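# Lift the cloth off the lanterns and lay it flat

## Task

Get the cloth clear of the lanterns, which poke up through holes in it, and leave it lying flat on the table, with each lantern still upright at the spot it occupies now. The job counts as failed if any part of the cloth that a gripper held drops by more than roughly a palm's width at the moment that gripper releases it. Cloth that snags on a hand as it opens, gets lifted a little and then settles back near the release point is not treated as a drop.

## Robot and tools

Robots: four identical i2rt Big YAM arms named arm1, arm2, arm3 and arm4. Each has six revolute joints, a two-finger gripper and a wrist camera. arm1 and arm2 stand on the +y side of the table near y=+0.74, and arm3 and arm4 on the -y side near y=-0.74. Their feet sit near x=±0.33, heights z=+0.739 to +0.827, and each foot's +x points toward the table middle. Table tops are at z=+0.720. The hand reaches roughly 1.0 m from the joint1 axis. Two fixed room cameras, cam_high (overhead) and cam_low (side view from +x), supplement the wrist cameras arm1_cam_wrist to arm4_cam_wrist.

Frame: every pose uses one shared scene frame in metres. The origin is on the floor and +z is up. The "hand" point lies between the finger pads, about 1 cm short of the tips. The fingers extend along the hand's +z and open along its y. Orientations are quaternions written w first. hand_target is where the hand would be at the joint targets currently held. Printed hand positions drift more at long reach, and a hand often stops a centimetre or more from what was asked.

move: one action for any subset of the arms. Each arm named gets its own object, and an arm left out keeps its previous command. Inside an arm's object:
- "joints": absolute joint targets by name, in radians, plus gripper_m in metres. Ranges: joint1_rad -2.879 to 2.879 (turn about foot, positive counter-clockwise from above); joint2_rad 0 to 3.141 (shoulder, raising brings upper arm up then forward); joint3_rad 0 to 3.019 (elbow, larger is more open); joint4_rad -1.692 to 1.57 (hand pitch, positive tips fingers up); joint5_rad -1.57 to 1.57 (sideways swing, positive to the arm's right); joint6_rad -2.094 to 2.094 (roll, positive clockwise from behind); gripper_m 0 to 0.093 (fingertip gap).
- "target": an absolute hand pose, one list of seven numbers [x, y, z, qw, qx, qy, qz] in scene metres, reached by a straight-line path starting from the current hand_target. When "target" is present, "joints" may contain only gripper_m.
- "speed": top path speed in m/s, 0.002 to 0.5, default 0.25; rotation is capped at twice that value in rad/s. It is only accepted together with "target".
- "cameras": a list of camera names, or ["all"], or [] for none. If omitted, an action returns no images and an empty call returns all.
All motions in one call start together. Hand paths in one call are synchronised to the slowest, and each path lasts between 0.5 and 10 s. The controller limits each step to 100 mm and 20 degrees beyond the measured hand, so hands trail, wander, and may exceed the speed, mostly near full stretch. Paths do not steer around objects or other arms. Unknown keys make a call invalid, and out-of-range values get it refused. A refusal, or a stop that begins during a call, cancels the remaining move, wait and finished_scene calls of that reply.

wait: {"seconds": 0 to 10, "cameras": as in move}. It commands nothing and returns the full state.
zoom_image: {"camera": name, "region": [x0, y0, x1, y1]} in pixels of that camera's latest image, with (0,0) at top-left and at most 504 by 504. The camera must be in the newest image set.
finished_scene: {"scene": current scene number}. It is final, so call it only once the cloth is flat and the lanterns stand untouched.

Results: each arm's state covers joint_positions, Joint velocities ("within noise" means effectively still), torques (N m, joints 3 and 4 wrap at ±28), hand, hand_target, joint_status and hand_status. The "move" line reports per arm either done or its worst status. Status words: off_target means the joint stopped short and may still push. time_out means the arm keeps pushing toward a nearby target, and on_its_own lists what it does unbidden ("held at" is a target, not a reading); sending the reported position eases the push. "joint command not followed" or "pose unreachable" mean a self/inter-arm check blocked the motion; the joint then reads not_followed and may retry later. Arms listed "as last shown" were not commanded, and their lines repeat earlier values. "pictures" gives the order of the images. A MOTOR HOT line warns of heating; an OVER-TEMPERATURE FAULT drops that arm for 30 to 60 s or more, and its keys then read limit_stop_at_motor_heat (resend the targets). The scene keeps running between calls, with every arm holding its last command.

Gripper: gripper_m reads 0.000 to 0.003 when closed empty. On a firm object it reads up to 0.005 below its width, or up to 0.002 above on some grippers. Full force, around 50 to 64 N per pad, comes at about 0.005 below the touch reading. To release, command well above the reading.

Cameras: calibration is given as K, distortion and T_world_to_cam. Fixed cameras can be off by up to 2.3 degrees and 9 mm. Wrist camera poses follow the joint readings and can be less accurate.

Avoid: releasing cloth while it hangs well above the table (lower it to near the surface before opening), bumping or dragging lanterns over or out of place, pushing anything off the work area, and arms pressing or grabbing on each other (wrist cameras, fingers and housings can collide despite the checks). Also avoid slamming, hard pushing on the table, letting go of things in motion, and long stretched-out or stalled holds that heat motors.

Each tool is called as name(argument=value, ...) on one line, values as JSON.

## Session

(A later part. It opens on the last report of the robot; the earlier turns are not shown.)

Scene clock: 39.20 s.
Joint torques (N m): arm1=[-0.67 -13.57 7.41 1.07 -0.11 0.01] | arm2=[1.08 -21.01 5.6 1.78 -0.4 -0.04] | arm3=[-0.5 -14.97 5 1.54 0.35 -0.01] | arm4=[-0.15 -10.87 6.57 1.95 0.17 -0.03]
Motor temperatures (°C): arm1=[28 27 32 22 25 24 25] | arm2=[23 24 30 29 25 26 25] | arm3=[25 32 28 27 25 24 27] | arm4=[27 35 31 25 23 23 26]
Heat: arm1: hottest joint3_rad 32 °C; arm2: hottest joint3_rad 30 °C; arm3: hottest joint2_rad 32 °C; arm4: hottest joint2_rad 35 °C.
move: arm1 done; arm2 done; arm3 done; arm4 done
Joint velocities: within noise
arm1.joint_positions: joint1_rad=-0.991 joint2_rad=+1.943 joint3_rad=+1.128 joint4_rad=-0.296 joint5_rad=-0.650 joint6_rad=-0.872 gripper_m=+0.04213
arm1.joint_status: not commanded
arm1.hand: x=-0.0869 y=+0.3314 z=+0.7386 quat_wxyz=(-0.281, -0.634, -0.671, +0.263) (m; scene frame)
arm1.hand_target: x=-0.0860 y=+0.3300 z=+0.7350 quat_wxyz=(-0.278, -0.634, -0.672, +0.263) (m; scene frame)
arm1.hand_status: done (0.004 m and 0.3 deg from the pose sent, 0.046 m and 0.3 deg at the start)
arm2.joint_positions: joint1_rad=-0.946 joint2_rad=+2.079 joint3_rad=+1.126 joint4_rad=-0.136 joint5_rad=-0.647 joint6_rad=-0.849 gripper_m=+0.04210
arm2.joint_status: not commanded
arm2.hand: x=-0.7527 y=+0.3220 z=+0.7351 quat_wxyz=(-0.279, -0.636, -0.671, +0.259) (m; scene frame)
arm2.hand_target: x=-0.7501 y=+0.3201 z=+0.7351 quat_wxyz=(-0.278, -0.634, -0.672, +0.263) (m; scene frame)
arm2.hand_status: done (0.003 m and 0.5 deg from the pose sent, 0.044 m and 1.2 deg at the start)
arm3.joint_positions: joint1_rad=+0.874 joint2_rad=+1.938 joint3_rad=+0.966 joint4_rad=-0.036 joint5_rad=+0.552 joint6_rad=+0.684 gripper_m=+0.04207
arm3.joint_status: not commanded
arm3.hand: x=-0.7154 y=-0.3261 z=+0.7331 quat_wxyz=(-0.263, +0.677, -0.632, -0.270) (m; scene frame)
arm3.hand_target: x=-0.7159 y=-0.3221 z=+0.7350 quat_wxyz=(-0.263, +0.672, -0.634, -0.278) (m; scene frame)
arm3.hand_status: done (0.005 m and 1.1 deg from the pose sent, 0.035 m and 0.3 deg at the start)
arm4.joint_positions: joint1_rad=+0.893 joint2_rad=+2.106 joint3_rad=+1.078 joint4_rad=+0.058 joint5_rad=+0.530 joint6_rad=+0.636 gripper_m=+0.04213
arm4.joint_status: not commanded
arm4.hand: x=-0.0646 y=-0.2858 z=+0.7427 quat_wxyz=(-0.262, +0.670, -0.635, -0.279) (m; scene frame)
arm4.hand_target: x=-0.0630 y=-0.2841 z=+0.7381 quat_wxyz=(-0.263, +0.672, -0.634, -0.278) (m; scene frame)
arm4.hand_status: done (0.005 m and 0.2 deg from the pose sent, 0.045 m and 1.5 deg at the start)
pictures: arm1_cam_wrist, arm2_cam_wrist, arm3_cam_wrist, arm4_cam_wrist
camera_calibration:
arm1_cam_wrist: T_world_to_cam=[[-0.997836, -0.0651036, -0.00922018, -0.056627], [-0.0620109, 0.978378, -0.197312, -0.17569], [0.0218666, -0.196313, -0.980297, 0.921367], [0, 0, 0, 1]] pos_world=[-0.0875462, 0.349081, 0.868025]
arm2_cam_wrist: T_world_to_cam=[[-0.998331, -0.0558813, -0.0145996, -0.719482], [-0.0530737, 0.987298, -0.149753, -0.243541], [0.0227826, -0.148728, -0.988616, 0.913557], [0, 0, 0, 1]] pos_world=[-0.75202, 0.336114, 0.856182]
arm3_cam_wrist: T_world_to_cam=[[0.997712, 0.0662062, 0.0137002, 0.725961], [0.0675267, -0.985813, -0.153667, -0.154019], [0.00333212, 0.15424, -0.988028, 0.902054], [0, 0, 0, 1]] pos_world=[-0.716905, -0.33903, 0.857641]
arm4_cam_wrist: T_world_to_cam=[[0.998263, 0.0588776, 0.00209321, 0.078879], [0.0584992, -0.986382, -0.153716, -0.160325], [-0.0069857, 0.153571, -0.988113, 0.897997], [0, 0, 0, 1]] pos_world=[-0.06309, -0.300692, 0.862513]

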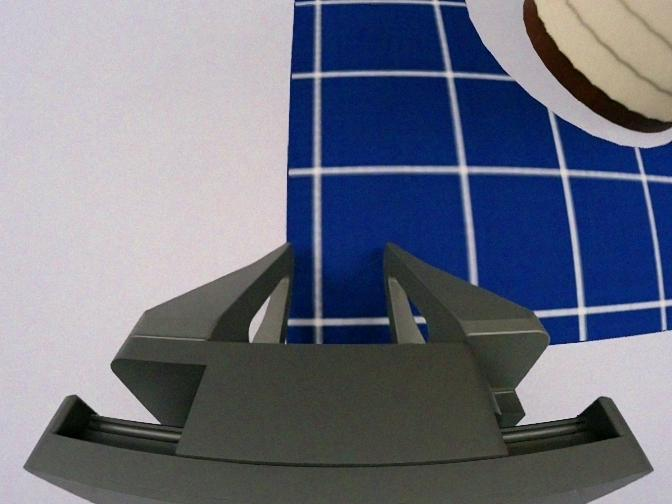

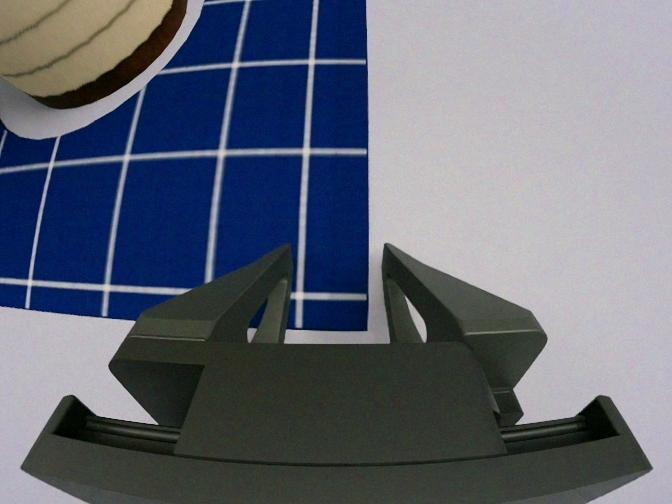

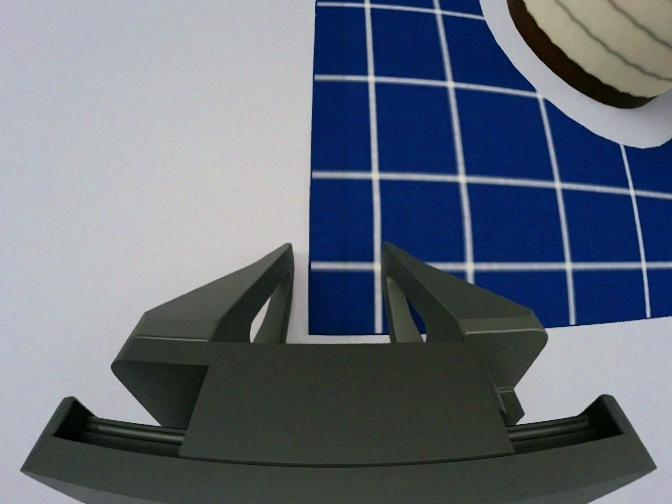

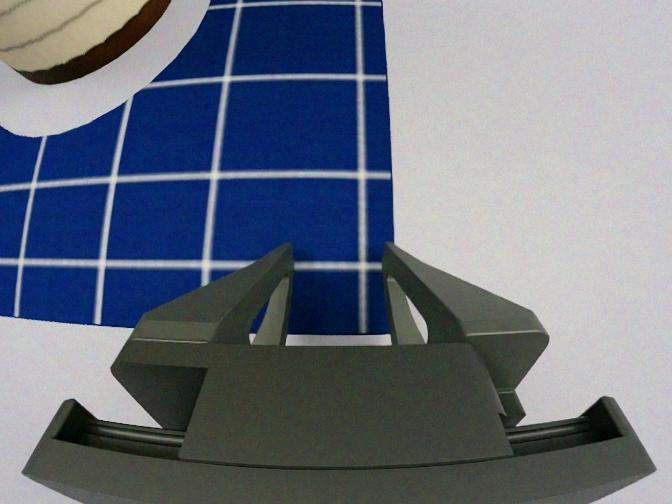

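move(arm1={"target":[-0.085,0.330,0.721,0.2783,0.6342,0.6718,-0.2627],"speed":0.1}, arm2={"target":[-0.738,0.322,0.714,0.2783,0.6342,0.6718,-0.2627],"speed":0.1}, arm3={"target":[-0.704,-0.326,0.713,0.2627,-0.6718,0.6342,0.2783],"speed":0.1}, arm4={"target":[-0.057,-0.286,0.719,0.2627,-0.6718,0.6342,0.2783],"speed":0.1}, cameras=["arm1_cam_wrist","arm2_cam_wrist","arm3_cam_wrist","arm4_cam_wrist"])

move(arm1={"joints":{"gripper_m":0.0}}, arm2={"joints":{"gripper_m":0.0}}, arm3={"joints":{"gripper_m":0.0}}, arm4={"joints":{"gripper_m":0.0}}, cameras=["arm1_cam_wrist","arm2_cam_wrist","arm3_cam_wrist","arm4_cam_wrist"])

Scene clock: 43.27 s.
Joint torques (N m): arm1=[-0.44 -11.99 6.68 1.22 -0.14 0.04] | arm2=[1.44 -18.26 4.82 1.73 -0.24 -0.02] | arm3=[-0.73 -12.4 4.07 1.33 0.23 -0.08] | arm4=[-0.5 -9.47 5.53 1.85 0.08 -0.05]
Motor temperatures (°C): arm1=[28 27 32 22 25 24 24] | arm2=[23 24 30 28 25 26 25] | arm3=[25 32 28 27 25 24 27] | arm4=[27 36 31 25 23 23 26]
Heat: arm1: hottest joint3_rad 32 °C; arm2: hottest joint3_rad 30 °C; arm3: hottest joint2_rad 32 °C; arm4: hottest joint2_rad 36 °C.
move: arm1 off_target; arm2 off_target; arm3 off_target; arm4 off_target
Joint velocities: within noise
arm1.joint_positions: joint1_rad=-0.991 joint2_rad=+1.948 joint3_rad=+1.128 joint4_rad=-0.265 joint5_rad=-0.649 joint6_rad=-0.872 gripper_m=+0.04213
arm1.joint_status: not commanded
arm1.hand: x=-0.0911 y=+0.3287 z=+0.7387 quat_wxyz=(-0.278, -0.630, -0.672, +0.275) (m; scene frame)
arm1.hand_target: x=-0.0847 y=+0.3303 z=+0.7215 quat_wxyz=(-0.278, -0.634, -0.672, +0.263) (m; scene frame)
arm1.hand_status: off_target (0.019 m and 1.5 deg from the pose sent, 0.018 m and 0.3 deg at the start)
arm2.joint_positions: joint1_rad=-0.941 joint2_rad=+2.080 joint3_rad=+1.099 joint4_rad=-0.062 joint5_rad=-0.645 joint6_rad=-0.841 gripper_m=+0.04210
arm2.joint_status: not commanded
arm2.hand: x=-0.7505 y=+0.3199 z=+0.7334 quat_wxyz=(-0.276, -0.629, -0.672, +0.278) (m; scene frame)
arm2.hand_target: x=-0.7377 y=+0.3224 z=+0.7146 quat_wxyz=(-0.278, -0.634, -0.672, +0.263) (m; scene frame)
arm2.hand_status: off_target (0.023 m and 1.9 deg from the pose sent, 0.026 m and 0.5 deg at the start)
arm3.joint_positions: joint1_rad=+0.870 joint2_rad=+1.940 joint3_rad=+0.938 joint4_rad=+0.048 joint5_rad=+0.550 joint6_rad=+0.684 gripper_m=+0.04207
arm3.joint_status: not commanded
arm3.hand: x=-0.7149 y=-0.3243 z=+0.7326 quat_wxyz=(-0.261, +0.666, -0.634, -0.295) (m; scene frame)
arm3.hand_target: x=-0.7038 y=-0.3266 z=+0.7137 quat_wxyz=(-0.263, +0.672, -0.634, -0.278) (m; scene frame)
arm3.hand_status: off_target (0.022 m and 2.0 deg from the pose sent, 0.023 m and 1.1 deg at the start)
arm4.joint_positions: joint1_rad=+0.893 joint2_rad=+2.118 joint3_rad=+1.075 joint4_rad=+0.111 joint5_rad=+0.530 joint6_rad=+0.636 gripper_m=+0.04213
arm4.joint_status: not commanded
arm4.hand: x=-0.0689 y=-0.2823 z=+0.7418 quat_wxyz=(-0.261, +0.663, -0.635, -0.297) (m; scene frame)
arm4.hand_target: x=-0.0567 y=-0.2867 z=+0.7198 quat_wxyz=(-0.263, +0.672, -0.634, -0.278) (m; scene frame)
arm4.hand_status: off_target (0.026 m and 2.4 deg from the pose sent, 0.025 m and 0.3 deg at the start)
pictures: arm1_cam_wrist, arm2_cam_wrist, arm3_cam_wrist, arm4_cam_wrist
camera_calibration:
arm1_cam_wrist: T_world_to_cam=[[-0.997835, -0.0645131, 0.0128162, -0.0774733], [-0.0657664, 0.975672, -0.209141, -0.16395], [0.000987879, -0.209531, -0.977802, 0.921632], [0, 0, 0, 1]] pos_world=[-0.0889984, 0.348074, 0.867878]
arm2_cam_wrist: T_world_to_cam=[[-0.99829, -0.0551719, 0.019337, -0.74251], [-0.0576921, 0.983204, -0.173151, -0.226665], [-0.00945912, -0.173971, -0.984705, 0.892547], [0, 0, 0, 1]] pos_world=[-0.745874, 0.33717, 0.854007]
arm3_cam_wrist: T_world_to_cam=[[0.99757, 0.0642856, -0.0268723, 0.754347], [0.0581243, -0.980479, -0.187838, -0.132295], [-0.038423, 0.185819, -0.981832, 0.877101], [0, 0, 0, 1]] pos_world=[-0.711124, -0.341189, 0.856587]
arm4_cam_wrist: T_world_to_cam=[[0.997872, 0.0600689, -0.0253673, 0.103598], [0.054567, -0.982254, -0.179444, -0.136714], [-0.0356962, 0.177678, -0.983441, 0.897767], [0, 0, 0, 1]] pos_world=[-0.0638708, -0.300024, 0.860996]

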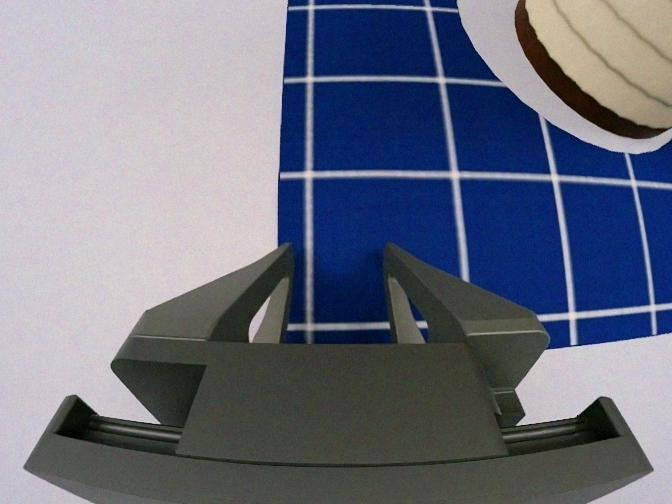

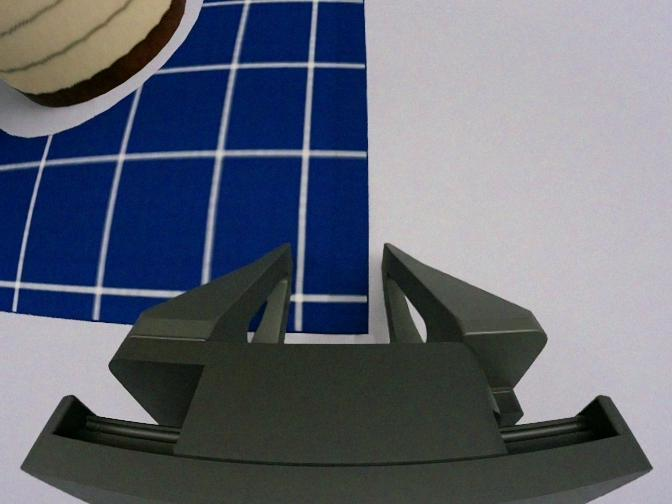

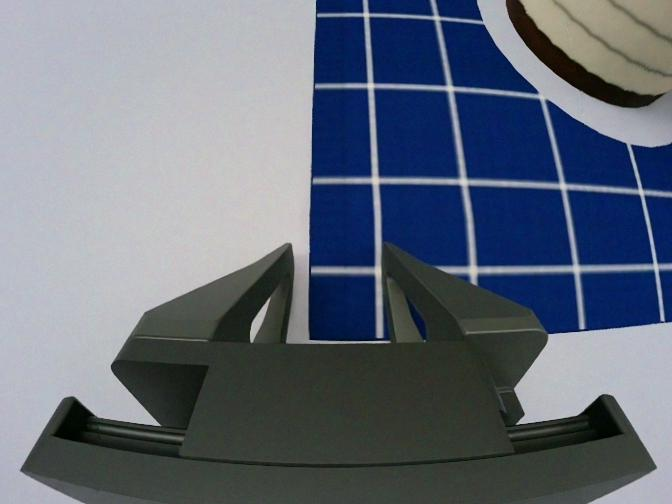

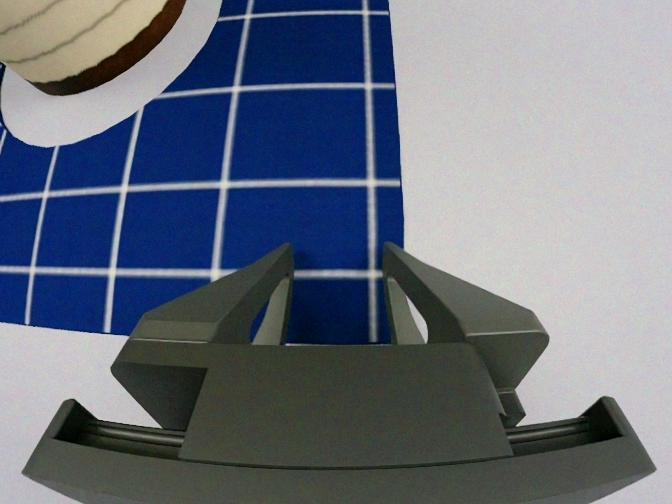

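Scene clock: 44.00 s.
Joint torques (N m): arm1=[-0.91 -12.28 6.69 1.25 -0.14 0.03] | arm2=[1.49 -18.14 4.86 1.68 -0.24 -0.01] | arm3=[-0.5 -12.4 4.25 0.96 0.19 -0.11] | arm4=[-0.5 -9.47 5.44 1.66 0.08 -0.05]
Motor temperatures (°C): arm1=[28 27 32 22 25 24 24] | arm2=[23 24 30 28 25 26 25] | arm3=[25 32 28 27 25 24 27] | arm4=[27 35 31 25 23 23 26]
Heat: arm1: hottest joint3_rad 32 °C; arm2: hottest joint3_rad 30 °C; arm3: hottest joint2_rad 32 °C; arm4: hottest joint2_rad 35 °C.
move: arm1 done; arm2 done; arm3 done; arm4 done
Joint velocities: within noise
arm1.joint_positions: joint1_rad=-0.991 joint2_rad=+1.948 joint3_rad=+1.128 joint4_rad=-0.263 joint5_rad=-0.649 joint6_rad=-0.872 gripper_m=+0.00037
arm1.joint_status: all done
arm1.hand: x=-0.0913 y=+0.3285 z=+0.7385 quat_wxyz=(-0.277, -0.629, -0.672, +0.275) (m; scene frame)
arm1.hand_target: x=-0.0847 y=+0.3303 z=+0.7214 quat_wxyz=(-0.278, -0.634, -0.672, +0.263) (m; scene frame)
arm1.hand_status: not commanded
arm2.joint_positions: joint1_rad=-0.938 joint2_rad=+2.080 joint3_rad=+1.097 joint4_rad=-0.061 joint5_rad=-0.645 joint6_rad=-0.841 gripper_m=+0.00041
arm2.joint_status: all done
arm2.hand: x=-0.7492 y=+0.3192 z=+0.7330 quat_wxyz=(-0.276, -0.628, -0.673, +0.278) (m; scene frame)
arm2.hand_target: x=-0.7378 y=+0.3225 z=+0.7145 quat_wxyz=(-0.278, -0.634, -0.672, +0.263) (m; scene frame)
arm2.hand_status: not commanded
arm3.joint_positions: joint1_rad=+0.867 joint2_rad=+1.943 joint3_rad=+0.935 joint4_rad=+0.058 joint5_rad=+0.551 joint6_rad=+0.684 gripper_m=+0.00075
arm3.joint_status: all done
arm3.hand: x=-0.7135 y=-0.3229 z=+0.7317 quat_wxyz=(-0.262, +0.663, -0.635, -0.297) (m; scene frame)
arm3.hand_target: x=-0.7038 y=-0.3266 z=+0.7135 quat_wxyz=(-0.262, +0.672, -0.634, -0.278) (m; scene frame)
arm3.hand_status: not commanded
arm4.joint_positions: joint1_rad=+0.893 joint2_rad=+2.119 joint3_rad=+1.075 joint4_rad=+0.116 joint5_rad=+0.530 joint6_rad=+0.635 gripper_m=+0.00162
arm4.joint_status: all done
arm4.hand: x=-0.0695 y=-0.2818 z=+0.7422 quat_wxyz=(-0.261, +0.663, -0.635, -0.299) (m; scene frame)
arm4.hand_target: x=-0.0567 y=-0.2867 z=+0.7197 quat_wxyz=(-0.263, +0.672, -0.634, -0.278) (m; scene frame)
arm4.hand_status: not commanded
pictures: arm1_cam_wrist, arm2_cam_wrist, arm3_cam_wrist, arm4_cam_wrist
camera_calibration:
arm1_cam_wrist: T_world_to_cam=[[-0.997819, -0.0644854, 0.0140893, -0.078681], [-0.0660063, 0.97548, -0.209958, -0.163153], [-0.000204611, -0.21043, -0.977609, 0.921454], [0, 0, 0, 1]] pos_world=[-0.08909, 0.34798, 0.867675]
arm2_cam_wrist: T_world_to_cam=[[-0.998174, -0.0574291, 0.0187144, -0.739964], [-0.0598034, 0.983149, -0.172747, -0.227882], [-0.00847833, -0.173551, -0.984788, 0.892705], [0, 0, 0, 1]] pos_world=[-0.744672, 0.336476, 0.853608]
arm3_cam_wrist: T_world_to_cam=[[0.997691, 0.0608039, -0.0302463, 0.754243], [0.0539084, -0.979954, -0.191794, -0.13102], [-0.0413018, 0.189721, -0.980969, 0.874653], [0, 0, 0, 1]] pos_world=[-0.709314, -0.340194, 0.855692]
arm4_cam_wrist: T_world_to_cam=[[0.99776, 0.0606959, -0.0281345, 0.106374], [0.054571, -0.981684, -0.182533, -0.133692], [-0.0386982, 0.180589, -0.982797, 0.898258], [0, 0, 0, 1]] pos_world=[-0.0640789, -0.299915, 0.861395]

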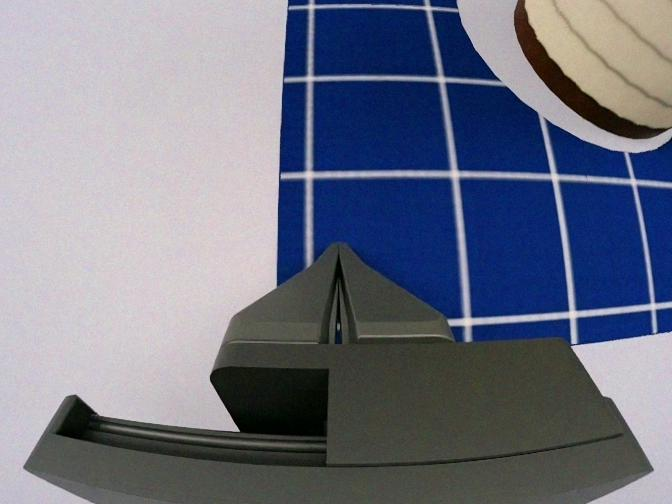

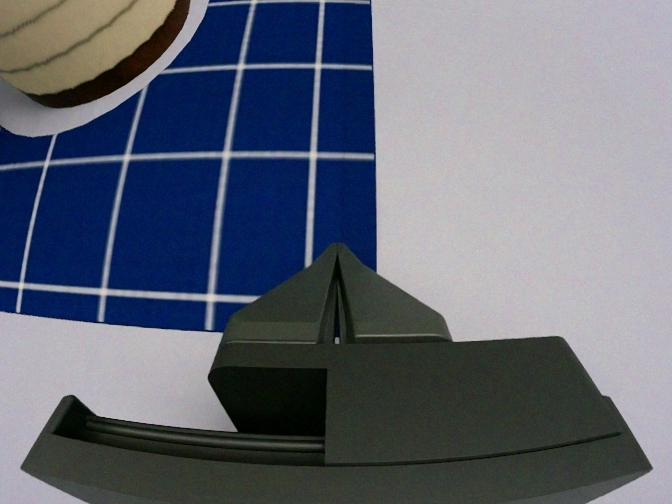

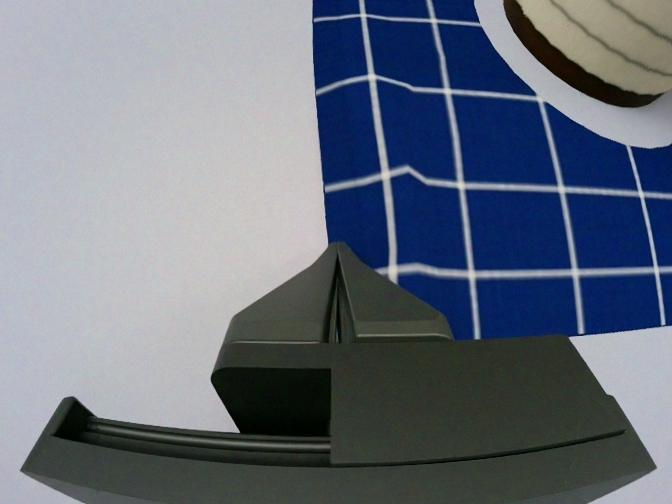

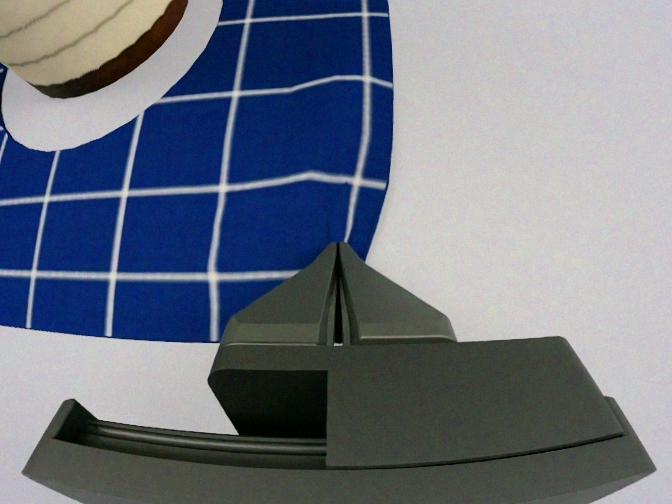

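move(arm1={"target":[-0.080,0.332,0.775,0.2783,0.6342,0.6718,-0.2627],"speed":0.15,"joints":{"gripper_m":0.042}}, arm2={"target":[-0.753,0.322,0.765,0.2783,0.6342,0.6718,-0.2627],"speed":0.15,"joints":{"gripper_m":0.042}}, arm3={"target":[-0.716,-0.325,0.765,0.2627,-0.6718,0.6342,0.2783],"speed":0.15,"joints":{"gripper_m":0.042}}, cameras=["arm1_cam_wrist","arm2_cam_wrist","arm3_cam_wrist"])

Scene clock: 49.50 s.
Joint torques (N m): arm1=[-0.32 -14.33 8.12 0.4 -0.26 0.09] | arm2=[-0.03 -21.07 8.4 0.64 -0.56 -0.18] | arm3=[0.44 -16.44 7.13 0.36 0.44 0.04] | arm4=[-0.5 -9.41 5.56 1.65 0.08 -0.05]
Motor temperatures (°C): arm1=[28 27 32 22 25 24 24] | arm2=[23 25 29 28 24 25 25] | arm3=[25 32 28 27 25 24 27] | arm4=[26 35 31 25 23 23 27]
Heat: arm1: hottest joint3_rad 32 °C; arm2: hottest joint3_rad 29 °C; arm3: hottest joint2_rad 32 °C; arm4: hottest joint2_rad 35 °C.
move: arm1 done; arm2 off_target; arm3 off_target
Joint velocities: within noise
arm1.joint_positions: joint1_rad=-0.990 joint2_rad=+1.872 joint3_rad=+1.125 joint4_rad=-0.365 joint5_rad=-0.646 joint6_rad=-0.872 gripper_m=+0.04187
arm1.joint_status: all done
arm1.hand: x=-0.0823 y=+0.3350 z=+0.7700 quat_wxyz=(-0.279, -0.635, -0.671, +0.263) (m; scene frame)
arm1.hand_target: x=-0.0800 y=+0.3319 z=+0.7751 quat_wxyz=(-0.278, -0.634, -0.672, +0.263) (m; scene frame)
arm1.hand_status: done (0.006 m and 0.1 deg from the pose sent, 0.038 m and 1.5 deg at the start)
arm2.joint_positions: joint1_rad=-0.938 joint2_rad=+2.023 joint3_rad=+1.097 joint4_rad=-0.180 joint5_rad=-0.645 joint6_rad=-0.841 gripper_m=+0.04190
arm2.joint_status: all done
arm2.hand: x=-0.7402 y=+0.3256 z=+0.7528 quat_wxyz=(-0.282, -0.640, -0.670, +0.250) (m; scene frame)
arm2.hand_target: x=-0.7527 y=+0.3222 z=+0.7652 quat_wxyz=(-0.278, -0.634, -0.672, +0.263) (m; scene frame)
arm2.hand_status: off_target (0.018 m and 1.7 deg from the pose sent, 0.032 m and 1.9 deg at the start)
arm3.joint_positions: joint1_rad=+0.867 joint2_rad=+1.887 joint3_rad=+0.935 joint4_rad=-0.081 joint5_rad=+0.551 joint6_rad=+0.684 gripper_m=+0.04194
arm3.joint_status: all done
arm3.hand: x=-0.7008 y=-0.3330 z=+0.7446 quat_wxyz=(-0.265, +0.679, -0.634, -0.258) (m; scene frame)
arm3.hand_target: x=-0.7156 y=-0.3254 z=+0.7652 quat_wxyz=(-0.263, +0.672, -0.634, -0.278) (m; scene frame)
arm3.hand_status: off_target (0.027 m and 2.5 deg from the pose sent, 0.033 m and 2.3 deg at the start)
arm4: as last shown
pictures: arm1_cam_wrist, arm2_cam_wrist, arm3_cam_wrist
camera_calibration:
arm1_cam_wrist: T_world_to_cam=[[-0.997922, -0.0639313, -0.0080171, -0.0528361], [-0.0611719, 0.979145, -0.193736, -0.1756], [0.0202357, -0.192843, -0.981021, 0.952046], [0, 0, 0, 1]] pos_world=[-0.0827334, 0.352155, 0.899533]
arm2_cam_wrist: T_world_to_cam=[[-0.997811, -0.0569715, -0.033585, -0.691531], [-0.0517379, 0.988776, -0.140163, -0.250508], [0.0411934, -0.138119, -0.989559, 0.942202], [0, 0, 0, 1]] pos_world=[-0.74179, 0.338434, 0.874027]
arm3_cam_wrist: T_world_to_cam=[[0.997688, 0.0599716, 0.0319543, 0.69596], [0.0638161, -0.988466, -0.137342, -0.175677], [0.0233491, 0.139064, -0.990008, 0.924825], [0, 0, 0, 1]] pos_world=[-0.704735, -0.343999, 0.869217]

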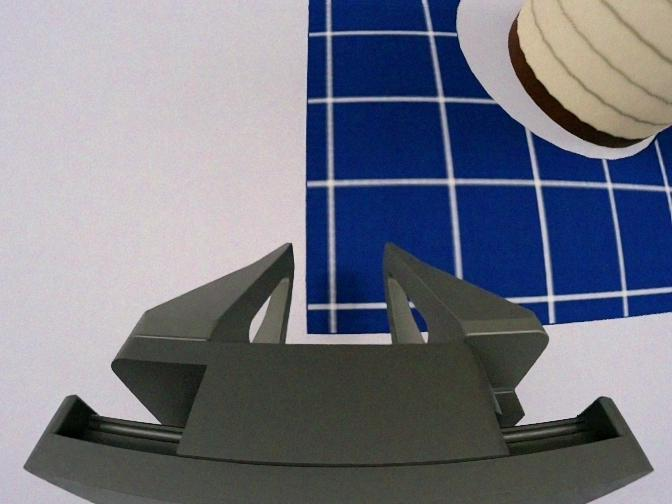

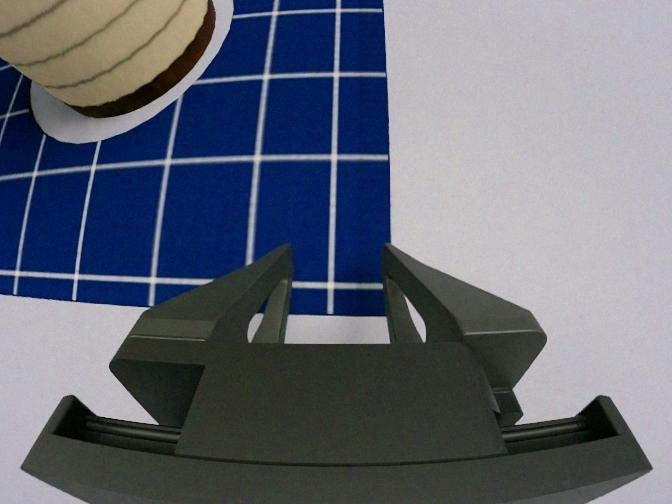

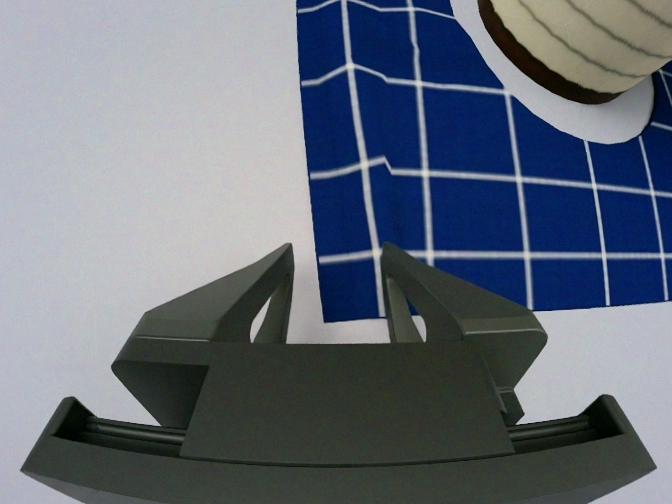

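move(arm1={"target":[-0.076,0.331,0.703,0.2783,0.6342,0.6718,-0.2627],"speed":0.1}, arm2={"target":[-0.755,0.322,0.698,0.2783,0.6342,0.6718,-0.2627],"speed":0.1}, arm3={"target":[-0.686,-0.33,0.697,0.2627,-0.6718,0.6342,0.2783],"speed":0.1}, cameras=["arm1_cam_wrist","arm2_cam_wrist","arm3_cam_wrist"])

move(arm1={"joints":{"gripper_m":0.0}}, arm2={"joints":{"gripper_m":0.0}}, arm3={"joints":{"gripper_m":0.0}}, cameras=["arm1_cam_wrist","arm2_cam_wrist","arm3_cam_wrist"])

Scene clock: 54.20 s.
Joint torques (N m): arm1=[-1.03 -10.29 6.01 1.09 0.09 0.14] | arm2=[-0.32 -14.8 7.66 1.47 0.46 -0.17] | arm3=[-1.03 -10.11 3.52 1.11 0.03 -0.06] | arm4=[-0.5 -9.41 5.55 1.66 0.08 -0.05]
Motor temperatures (°C): arm1=[28 27 32 22 25 24 24] | arm2=[23 25 30 28 25 25 25] | arm3=[25 32 28 27 25 24 27] | arm4=[26 35 31 25 23 23 27]
Heat: arm1: hottest joint3_rad 32 °C; arm2: hottest joint3_rad 30 °C; arm3: hottest joint2_rad 32 °C; arm4: hottest joint2_rad 35 °C.
move: arm1 off_target; arm2 off_target; arm3 off_target
Joint velocities: within noise
arm1.joint_positions: joint1_rad=-0.986 joint2_rad=+1.945 joint3_rad=+1.100 joint4_rad=-0.204 joint5_rad=-0.650 joint6_rad=-0.872 gripper_m=+0.04188
arm1.joint_status: not commanded
arm1.hand: x=-0.0877 y=+0.3272 z=+0.7365 quat_wxyz=(-0.275, -0.621, -0.674, +0.290) (m; scene frame)
arm1.hand_target: x=-0.0751 y=+0.3321 z=+0.7044 quat_wxyz=(-0.278, -0.634, -0.672, +0.263) (m; scene frame)
arm1.hand_status: off_target (0.036 m and 3.5 deg from the pose sent, 0.067 m and 0.2 deg at the start)
arm2.joint_positions: joint1_rad=-0.939 joint2_rad=+2.094 joint3_rad=+1.109 joint4_rad=-0.063 joint5_rad=-0.673 joint6_rad=-0.846 gripper_m=+0.04190
arm2.joint_status: not commanded
arm2.hand: x=-0.7484 y=+0.3160 z=+0.7311 quat_wxyz=(-0.288, -0.622, -0.673, +0.277) (m; scene frame)
arm2.hand_target: x=-0.7531 y=+0.3235 z=+0.6993 quat_wxyz=(-0.278, -0.634, -0.672, +0.262) (m; scene frame)
arm2.hand_status: off_target (0.034 m and 2.4 deg from the pose sent, 0.057 m and 1.7 deg at the start)
arm3.joint_positions: joint1_rad=+0.856 joint2_rad=+1.932 joint3_rad=+0.891 joint4_rad=+0.130 joint5_rad=+0.546 joint6_rad=+0.665 gripper_m=+0.04194
arm3.joint_status: not commanded
arm3.hand: x=-0.7036 y=-0.3242 z=+0.7318 quat_wxyz=(-0.262, +0.660, -0.632, -0.310) (m; scene frame)
arm3.hand_target: x=-0.6851 y=-0.3314 z=+0.6990 quat_wxyz=(-0.262, +0.672, -0.634, -0.278) (m; scene frame)
arm3.hand_status: off_target (0.039 m and 3.9 deg from the pose sent, 0.050 m and 2.5 deg at the start)
arm4: as last shown
pictures: arm1_cam_wrist, arm2_cam_wrist, arm3_cam_wrist
camera_calibration:
arm1_cam_wrist: T_world_to_cam=[[-0.996656, -0.0690929, 0.0436298, -0.0952381], [-0.0772567, 0.970679, -0.227628, -0.148585], [-0.0266231, -0.230237, -0.97277, 0.919811], [0, 0, 0, 1]] pos_world=[-0.0819106, 0.349422, 0.865098]
arm2_cam_wrist: T_world_to_cam=[[-0.99731, -0.0730601, 0.00592296, -0.724384], [-0.0728507, 0.979029, -0.190252, -0.220602], [0.00810109, -0.190172, -0.981717, 0.905687], [0, 0, 0, 1]] pos_world=[-0.745844, 0.335288, 0.851449]
arm3_cam_wrist: T_world_to_cam=[[0.996607, 0.0674692, -0.047147, 0.758265], [0.0559081, -0.975267, -0.213843, -0.113869], [-0.0604087, 0.210481, -0.97573, 0.864806], [0, 0, 0, 1]] pos_world=[-0.697084, -0.344238, 0.855216]

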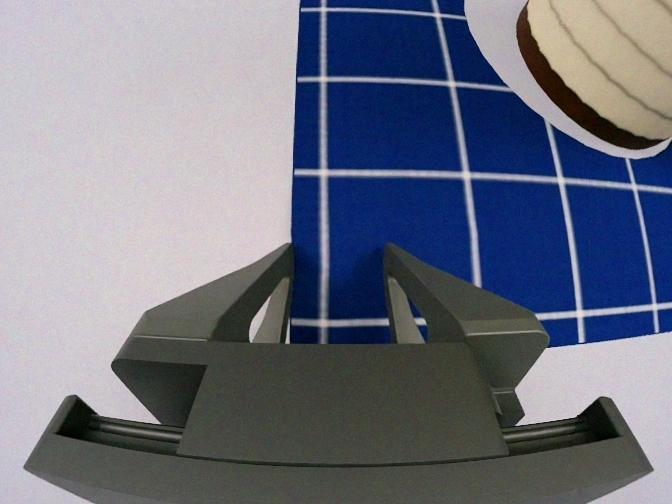

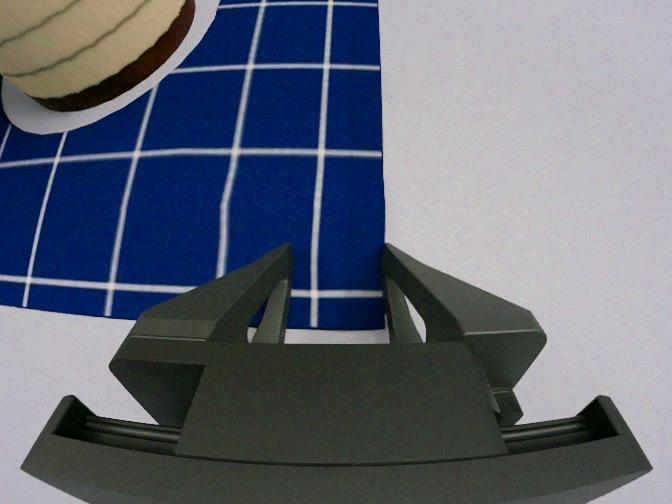

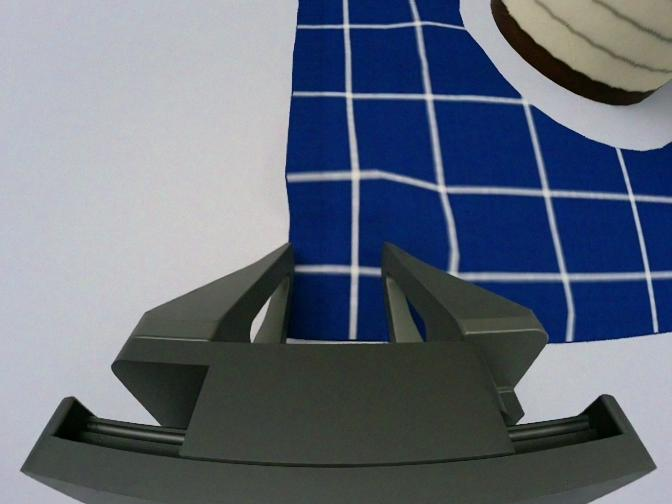

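Scene clock: 54.80 s.
Joint torques (N m): arm1=[-0.44 -10.4 6.05 0.44 -0.12 0.13] | arm2=[-0.38 -15.03 7.68 1.32 0.62 -0.16] | arm3=[-0.5 -9.99 3.54 0.84 0.01 -0.05] | arm4=[-0.5 -9.41 5.55 1.65 0.08 -0.05]
Motor temperatures (°C): arm1=[28 27 32 22 25 24 24] | arm2=[23 25 30 28 25 25 25] | arm3=[25 32 28 27 25 24 27] | arm4=[26 35 31 25 23 23 27]
Heat: arm1: hottest joint3_rad 32 °C; arm2: hottest joint3_rad 30 °C; arm3: hottest joint2_rad 32 °C; arm4: hottest joint2_rad 35 °C.
move: arm1 done; arm2 done; arm3 done
Joint velocities: within noise
arm1.joint_positions: joint1_rad=-0.986 joint2_rad=+1.946 joint3_rad=+1.100 joint4_rad=-0.186 joint5_rad=-0.645 joint6_rad=-0.872 gripper_m=+0.00172
arm1.joint_status: all done
arm1.hand: x=-0.0907 y=+0.3258 z=+0.7373 quat_wxyz=(-0.271, -0.619, -0.675, +0.297) (m; scene frame)
arm1.hand_target: x=-0.0750 y=+0.3320 z=+0.7045 quat_wxyz=(-0.278, -0.634, -0.672, +0.263) (m; scene frame)
arm1.hand_status: not commanded
arm2.joint_positions: joint1_rad=-0.938 joint2_rad=+2.095 joint3_rad=+1.109 joint4_rad=-0.060 joint5_rad=-0.677 joint6_rad=-0.846 gripper_m=+0.00176
arm2.joint_status: all done
arm2.hand: x=-0.7479 y=+0.3148 z=+0.7317 quat_wxyz=(-0.290, -0.620, -0.674, +0.278) (m; scene frame)
arm2.hand_target: x=-0.7531 y=+0.3235 z=+0.6993 quat_wxyz=(-0.278, -0.634, -0.672, +0.263) (m; scene frame)
arm2.hand_status: not commanded
arm3.joint_positions: joint1_rad=+0.850 joint2_rad=+1.934 joint3_rad=+0.890 joint4_rad=+0.137 joint5_rad=+0.546 joint6_rad=+0.665 gripper_m=+0.00172
arm3.joint_status: all done
arm3.hand: x=-0.7017 y=-0.3214 z=+0.7320 quat_wxyz=(-0.263, +0.657, -0.634, -0.312) (m; scene frame)
arm3.hand_target: x=-0.6851 y=-0.3314 z=+0.6990 quat_wxyz=(-0.262, +0.672, -0.635, -0.278) (m; scene frame)
arm3.hand_status: not commanded
arm4: as last shown
pictures: arm1_cam_wrist, arm2_cam_wrist, arm3_cam_wrist
camera_calibration:
arm1_cam_wrist: T_world_to_cam=[[-0.995988, -0.0663174, 0.0600857, -0.111354], [-0.0785405, 0.969604, -0.23173, -0.143961], [-0.0428916, -0.23552, -0.970923, 0.919061], [0, 0, 0, 1]] pos_world=[-0.0827942, 0.348658, 0.865668]
arm2_cam_wrist: T_world_to_cam=[[-0.997064, -0.0762591, 0.00695443, -0.723549], [-0.0761491, 0.977842, -0.195001, -0.217997], [0.00807027, -0.194958, -0.980778, 0.906858], [0, 0, 0, 1]] pos_world=[-0.745344, 0.334788, 0.851949]
arm3_cam_wrist: T_world_to_cam=[[0.996787, 0.0616145, -0.0511764, 0.757373], [0.049102, -0.974865, -0.21732, -0.113257], [-0.0632801, 0.214109, -0.974758, 0.862957], [0, 0, 0, 1]] pos_world=[-0.694771, -0.341842, 0.85532]

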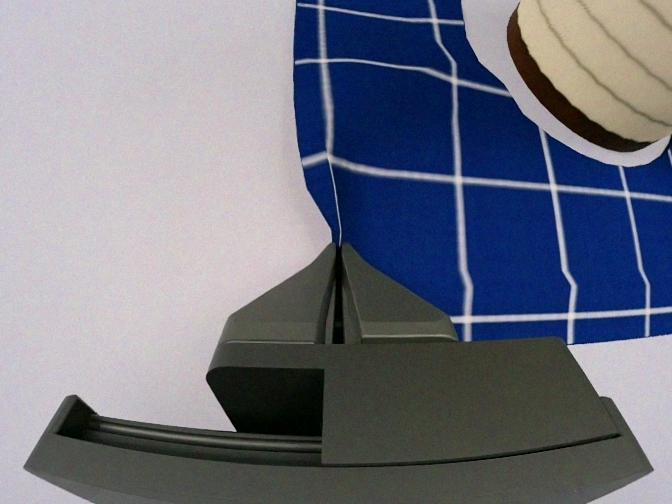

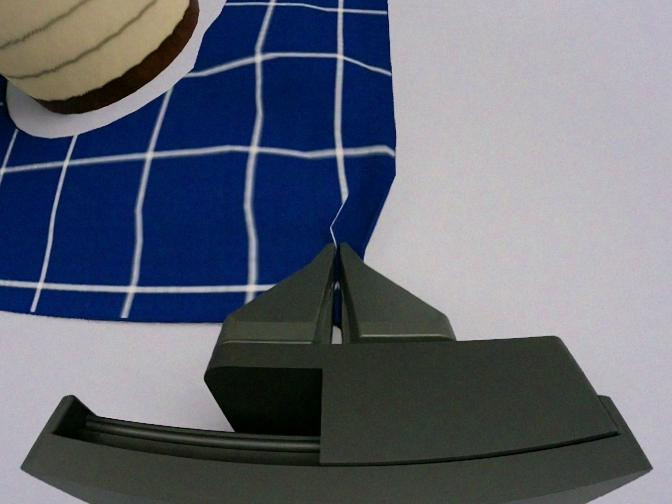

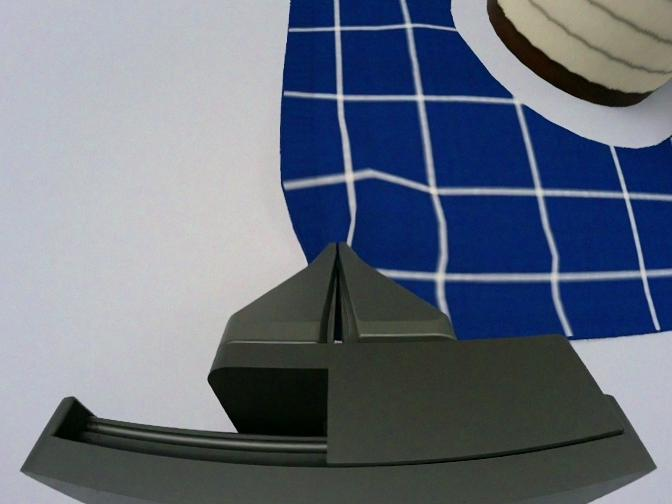

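move(arm1={"target":[-0.092,0.326,0.81,0.2783,0.6342,0.6718,-0.2627],"speed":0.12}, arm2={"target":[-0.753,0.316,0.80,0.2783,0.6342,0.6718,-0.2627],"speed":0.12}, arm3={"target":[-0.710,-0.322,0.80,0.2627,-0.6718,0.6342,0.2783],"speed":0.12}, arm4={"target":[-0.068,-0.284,0.79,0.2627,-0.6718,0.6342,0.2783],"speed":0.12}, cameras=["all"])

zoom_image(camera="cam_low", region=[300, 240, 600, 330])

Scene clock: 59.63 s.
Joint torques (N m): arm1=[-1.26 -14.27 11.06 -0.09 -0.62 0.05] | arm2=[-0.03 -20.78 9.31 0.88 -0.09 -0.05] | arm3=[0.38 -15.21 8.12 0.47 0.37 0.11] | arm4=[0.5 -11.34 8.5 0.84 0.33 0.04]
Motor temperatures (°C): arm1=[28 28 32 22 25 24 25] | arm2=[23 25 30 28 25 25 25] | arm3=[25 32 28 27 25 24 27] | arm4=[26 35 30 25 23 23 27]
Heat: arm1: hottest joint3_rad 32 °C; arm2: hottest joint3_rad 30 °C; arm3: hottest joint2_rad 32 °C; arm4: hottest joint2_rad 35 °C.
move: arm1 off_target; arm2 off_target; arm3 off_target; arm4 done
Joint velocities: within noise
arm1.joint_positions: joint1_rad=-0.986 joint2_rad=+1.840 joint3_rad=+1.166 joint4_rad=-0.457 joint5_rad=-0.639 joint6_rad=-0.872 gripper_m=+0.00172
arm1.joint_status: not commanded
arm1.hand: x=-0.0839 y=+0.3321 z=+0.7943 quat_wxyz=(-0.278, -0.638, -0.672, +0.253) (m; scene frame)
arm1.hand_target: x=-0.0916 y=+0.3262 z=+0.8100 quat_wxyz=(-0.278, -0.634, -0.672, +0.263) (m; scene frame)
arm1.hand_status: off_target (0.019 m and 1.2 deg from the pose sent, 0.073 m and 4.4 deg at the start)
arm2.joint_positions: joint1_rad=-0.928 joint2_rad=+1.957 joint3_rad=+1.109 joint4_rad=-0.263 joint5_rad=-0.655 joint6_rad=-0.846 gripper_m=+0.00176
arm2.joint_status: not commanded
arm2.hand: x=-0.7356 y=+0.3197 z=+0.7862 quat_wxyz=(-0.287, -0.634, -0.675, +0.247) (m; scene frame)
arm2.hand_target: x=-0.7526 y=+0.3165 z=+0.8002 quat_wxyz=(-0.278, -0.634, -0.672, +0.263) (m; scene frame)
arm2.hand_status: off_target (0.023 m and 2.1 deg from the pose sent, 0.068 m and 2.8 deg at the start)
arm3.joint_positions: joint1_rad=+0.850 joint2_rad=+1.799 joint3_rad=+0.933 joint4_rad=-0.161 joint5_rad=+0.545 joint6_rad=+0.665 gripper_m=+0.00076
arm3.joint_status: not commanded
arm3.hand: x=-0.6920 y=-0.3298 z=+0.7798 quat_wxyz=(-0.267, +0.679, -0.633, -0.257) (m; scene frame)
arm3.hand_target: x=-0.7095 y=-0.3226 z=+0.8004 quat_wxyz=(-0.262, +0.672, -0.634, -0.278) (m; scene frame)
arm3.hand_status: off_target (0.028 m and 2.7 deg from the pose sent, 0.069 m and 4.2 deg at the start)
arm4.joint_positions: joint1_rad=+0.893 joint2_rad=+2.005 joint3_rad=+1.075 joint4_rad=-0.039 joint5_rad=+0.530 joint6_rad=+0.635 gripper_m=+0.00162
arm4.joint_status: not commanded
arm4.hand: x=-0.0647 y=-0.2855 z=+0.7878 quat_wxyz=(-0.262, +0.670, -0.635, -0.280) (m; scene frame)
arm4.hand_target: x=-0.0680 y=-0.2841 z=+0.7900 quat_wxyz=(-0.263, +0.672, -0.634, -0.278) (m; scene frame)
arm4.hand_status: done (0.004 m and 0.3 deg from the pose sent, 0.048 m and 2.6 deg at the start)
pictures: arm1_cam_wrist, arm2_cam_wrist, arm3_cam_wrist, arm4_cam_wrist, cam_high, cam_low
camera_calibration:
arm1_cam_wrist: T_world_to_cam=[[-0.99763, -0.0653124, -0.0216294, -0.0430634], [-0.0604155, 0.982034, -0.178769, -0.18092], [0.0329166, -0.177039, -0.983653, 0.973161], [0, 0, 0, 1]] pos_world=[-0.085925, 0.347145, 0.923978]
arm2_cam_wrist: T_world_to_cam=[[-0.996399, -0.0754307, -0.0387256, -0.675058], [-0.0691062, 0.987078, -0.144572, -0.248594], [0.0491303, -0.141375, -0.988736, 0.980468], [0, 0, 0, 1]] pos_world=[-0.737977, 0.333076, 0.907342]
arm3_cam_wrist: T_world_to_cam=[[0.997532, 0.0595717, 0.0371578, 0.68172], [0.0641444, -0.988447, -0.137321, -0.167974], [0.028548, 0.139366, -0.989829, 0.962603], [0, 0, 0, 1]] pos_world=[-0.696744, -0.340799, 0.904415]
arm4_cam_wrist: T_world_to_cam=[[0.99823, 0.0594502, 0.00169686, 0.0792977], [0.0590017, -0.986302, -0.154038, -0.152763], [-0.00748397, 0.153865, -0.988063, 0.942428], [0, 0, 0, 1]] pos_world=[-0.063091, -0.300391, 0.907513]

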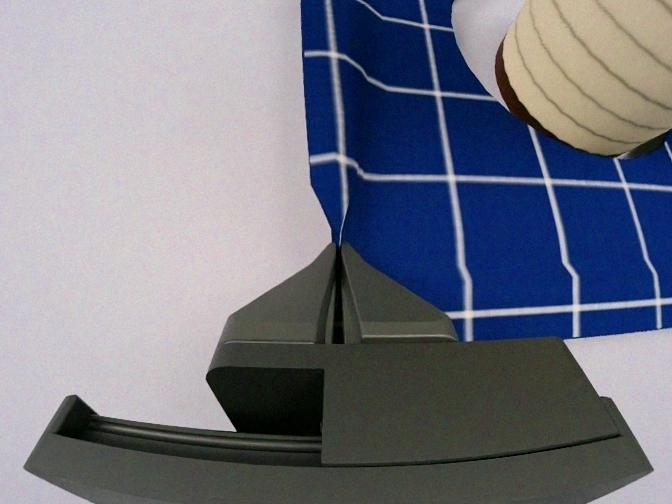

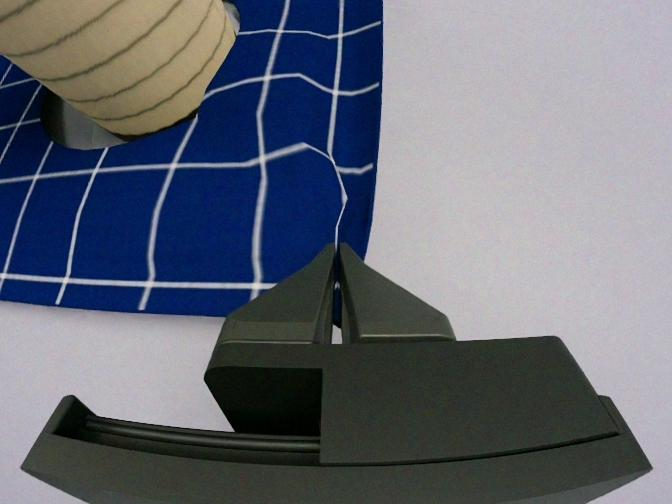

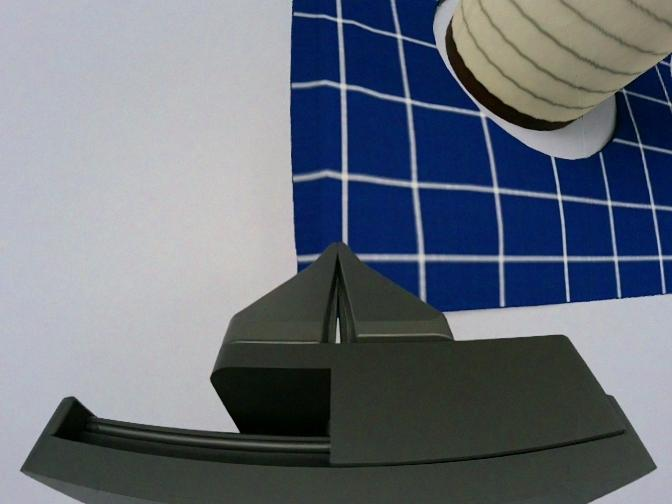

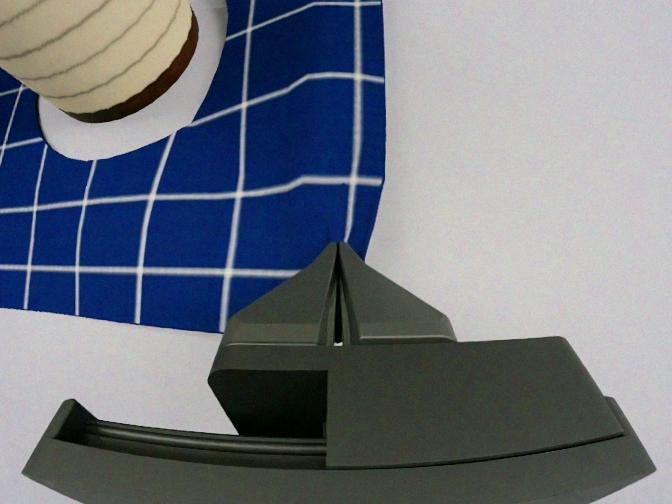

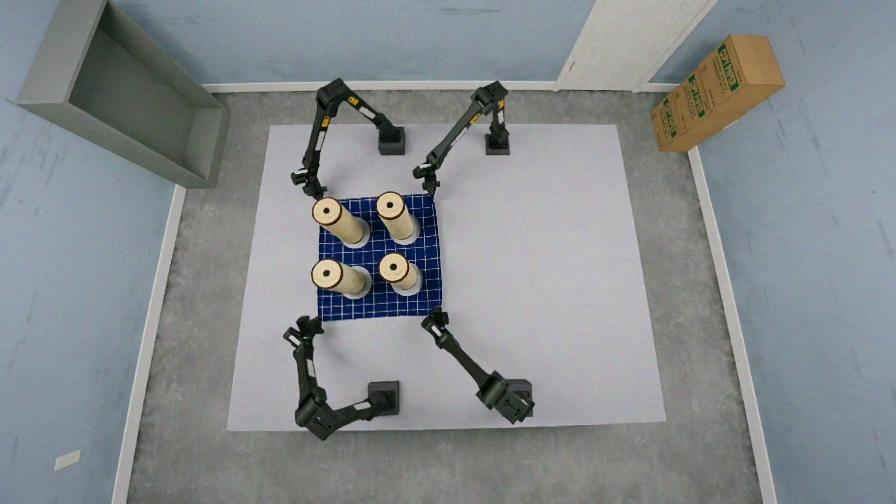

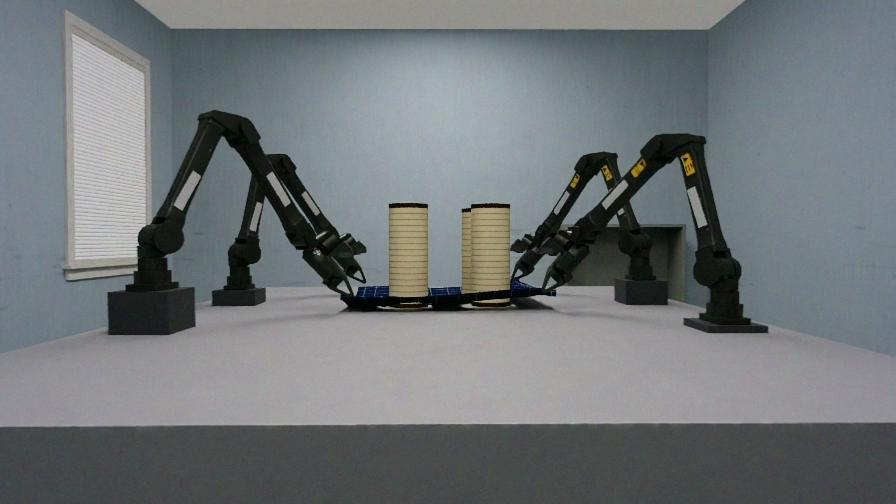

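Scaled by 1.680.

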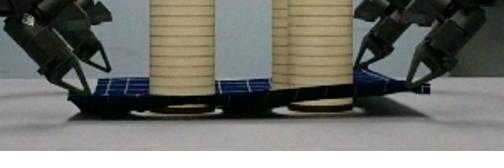

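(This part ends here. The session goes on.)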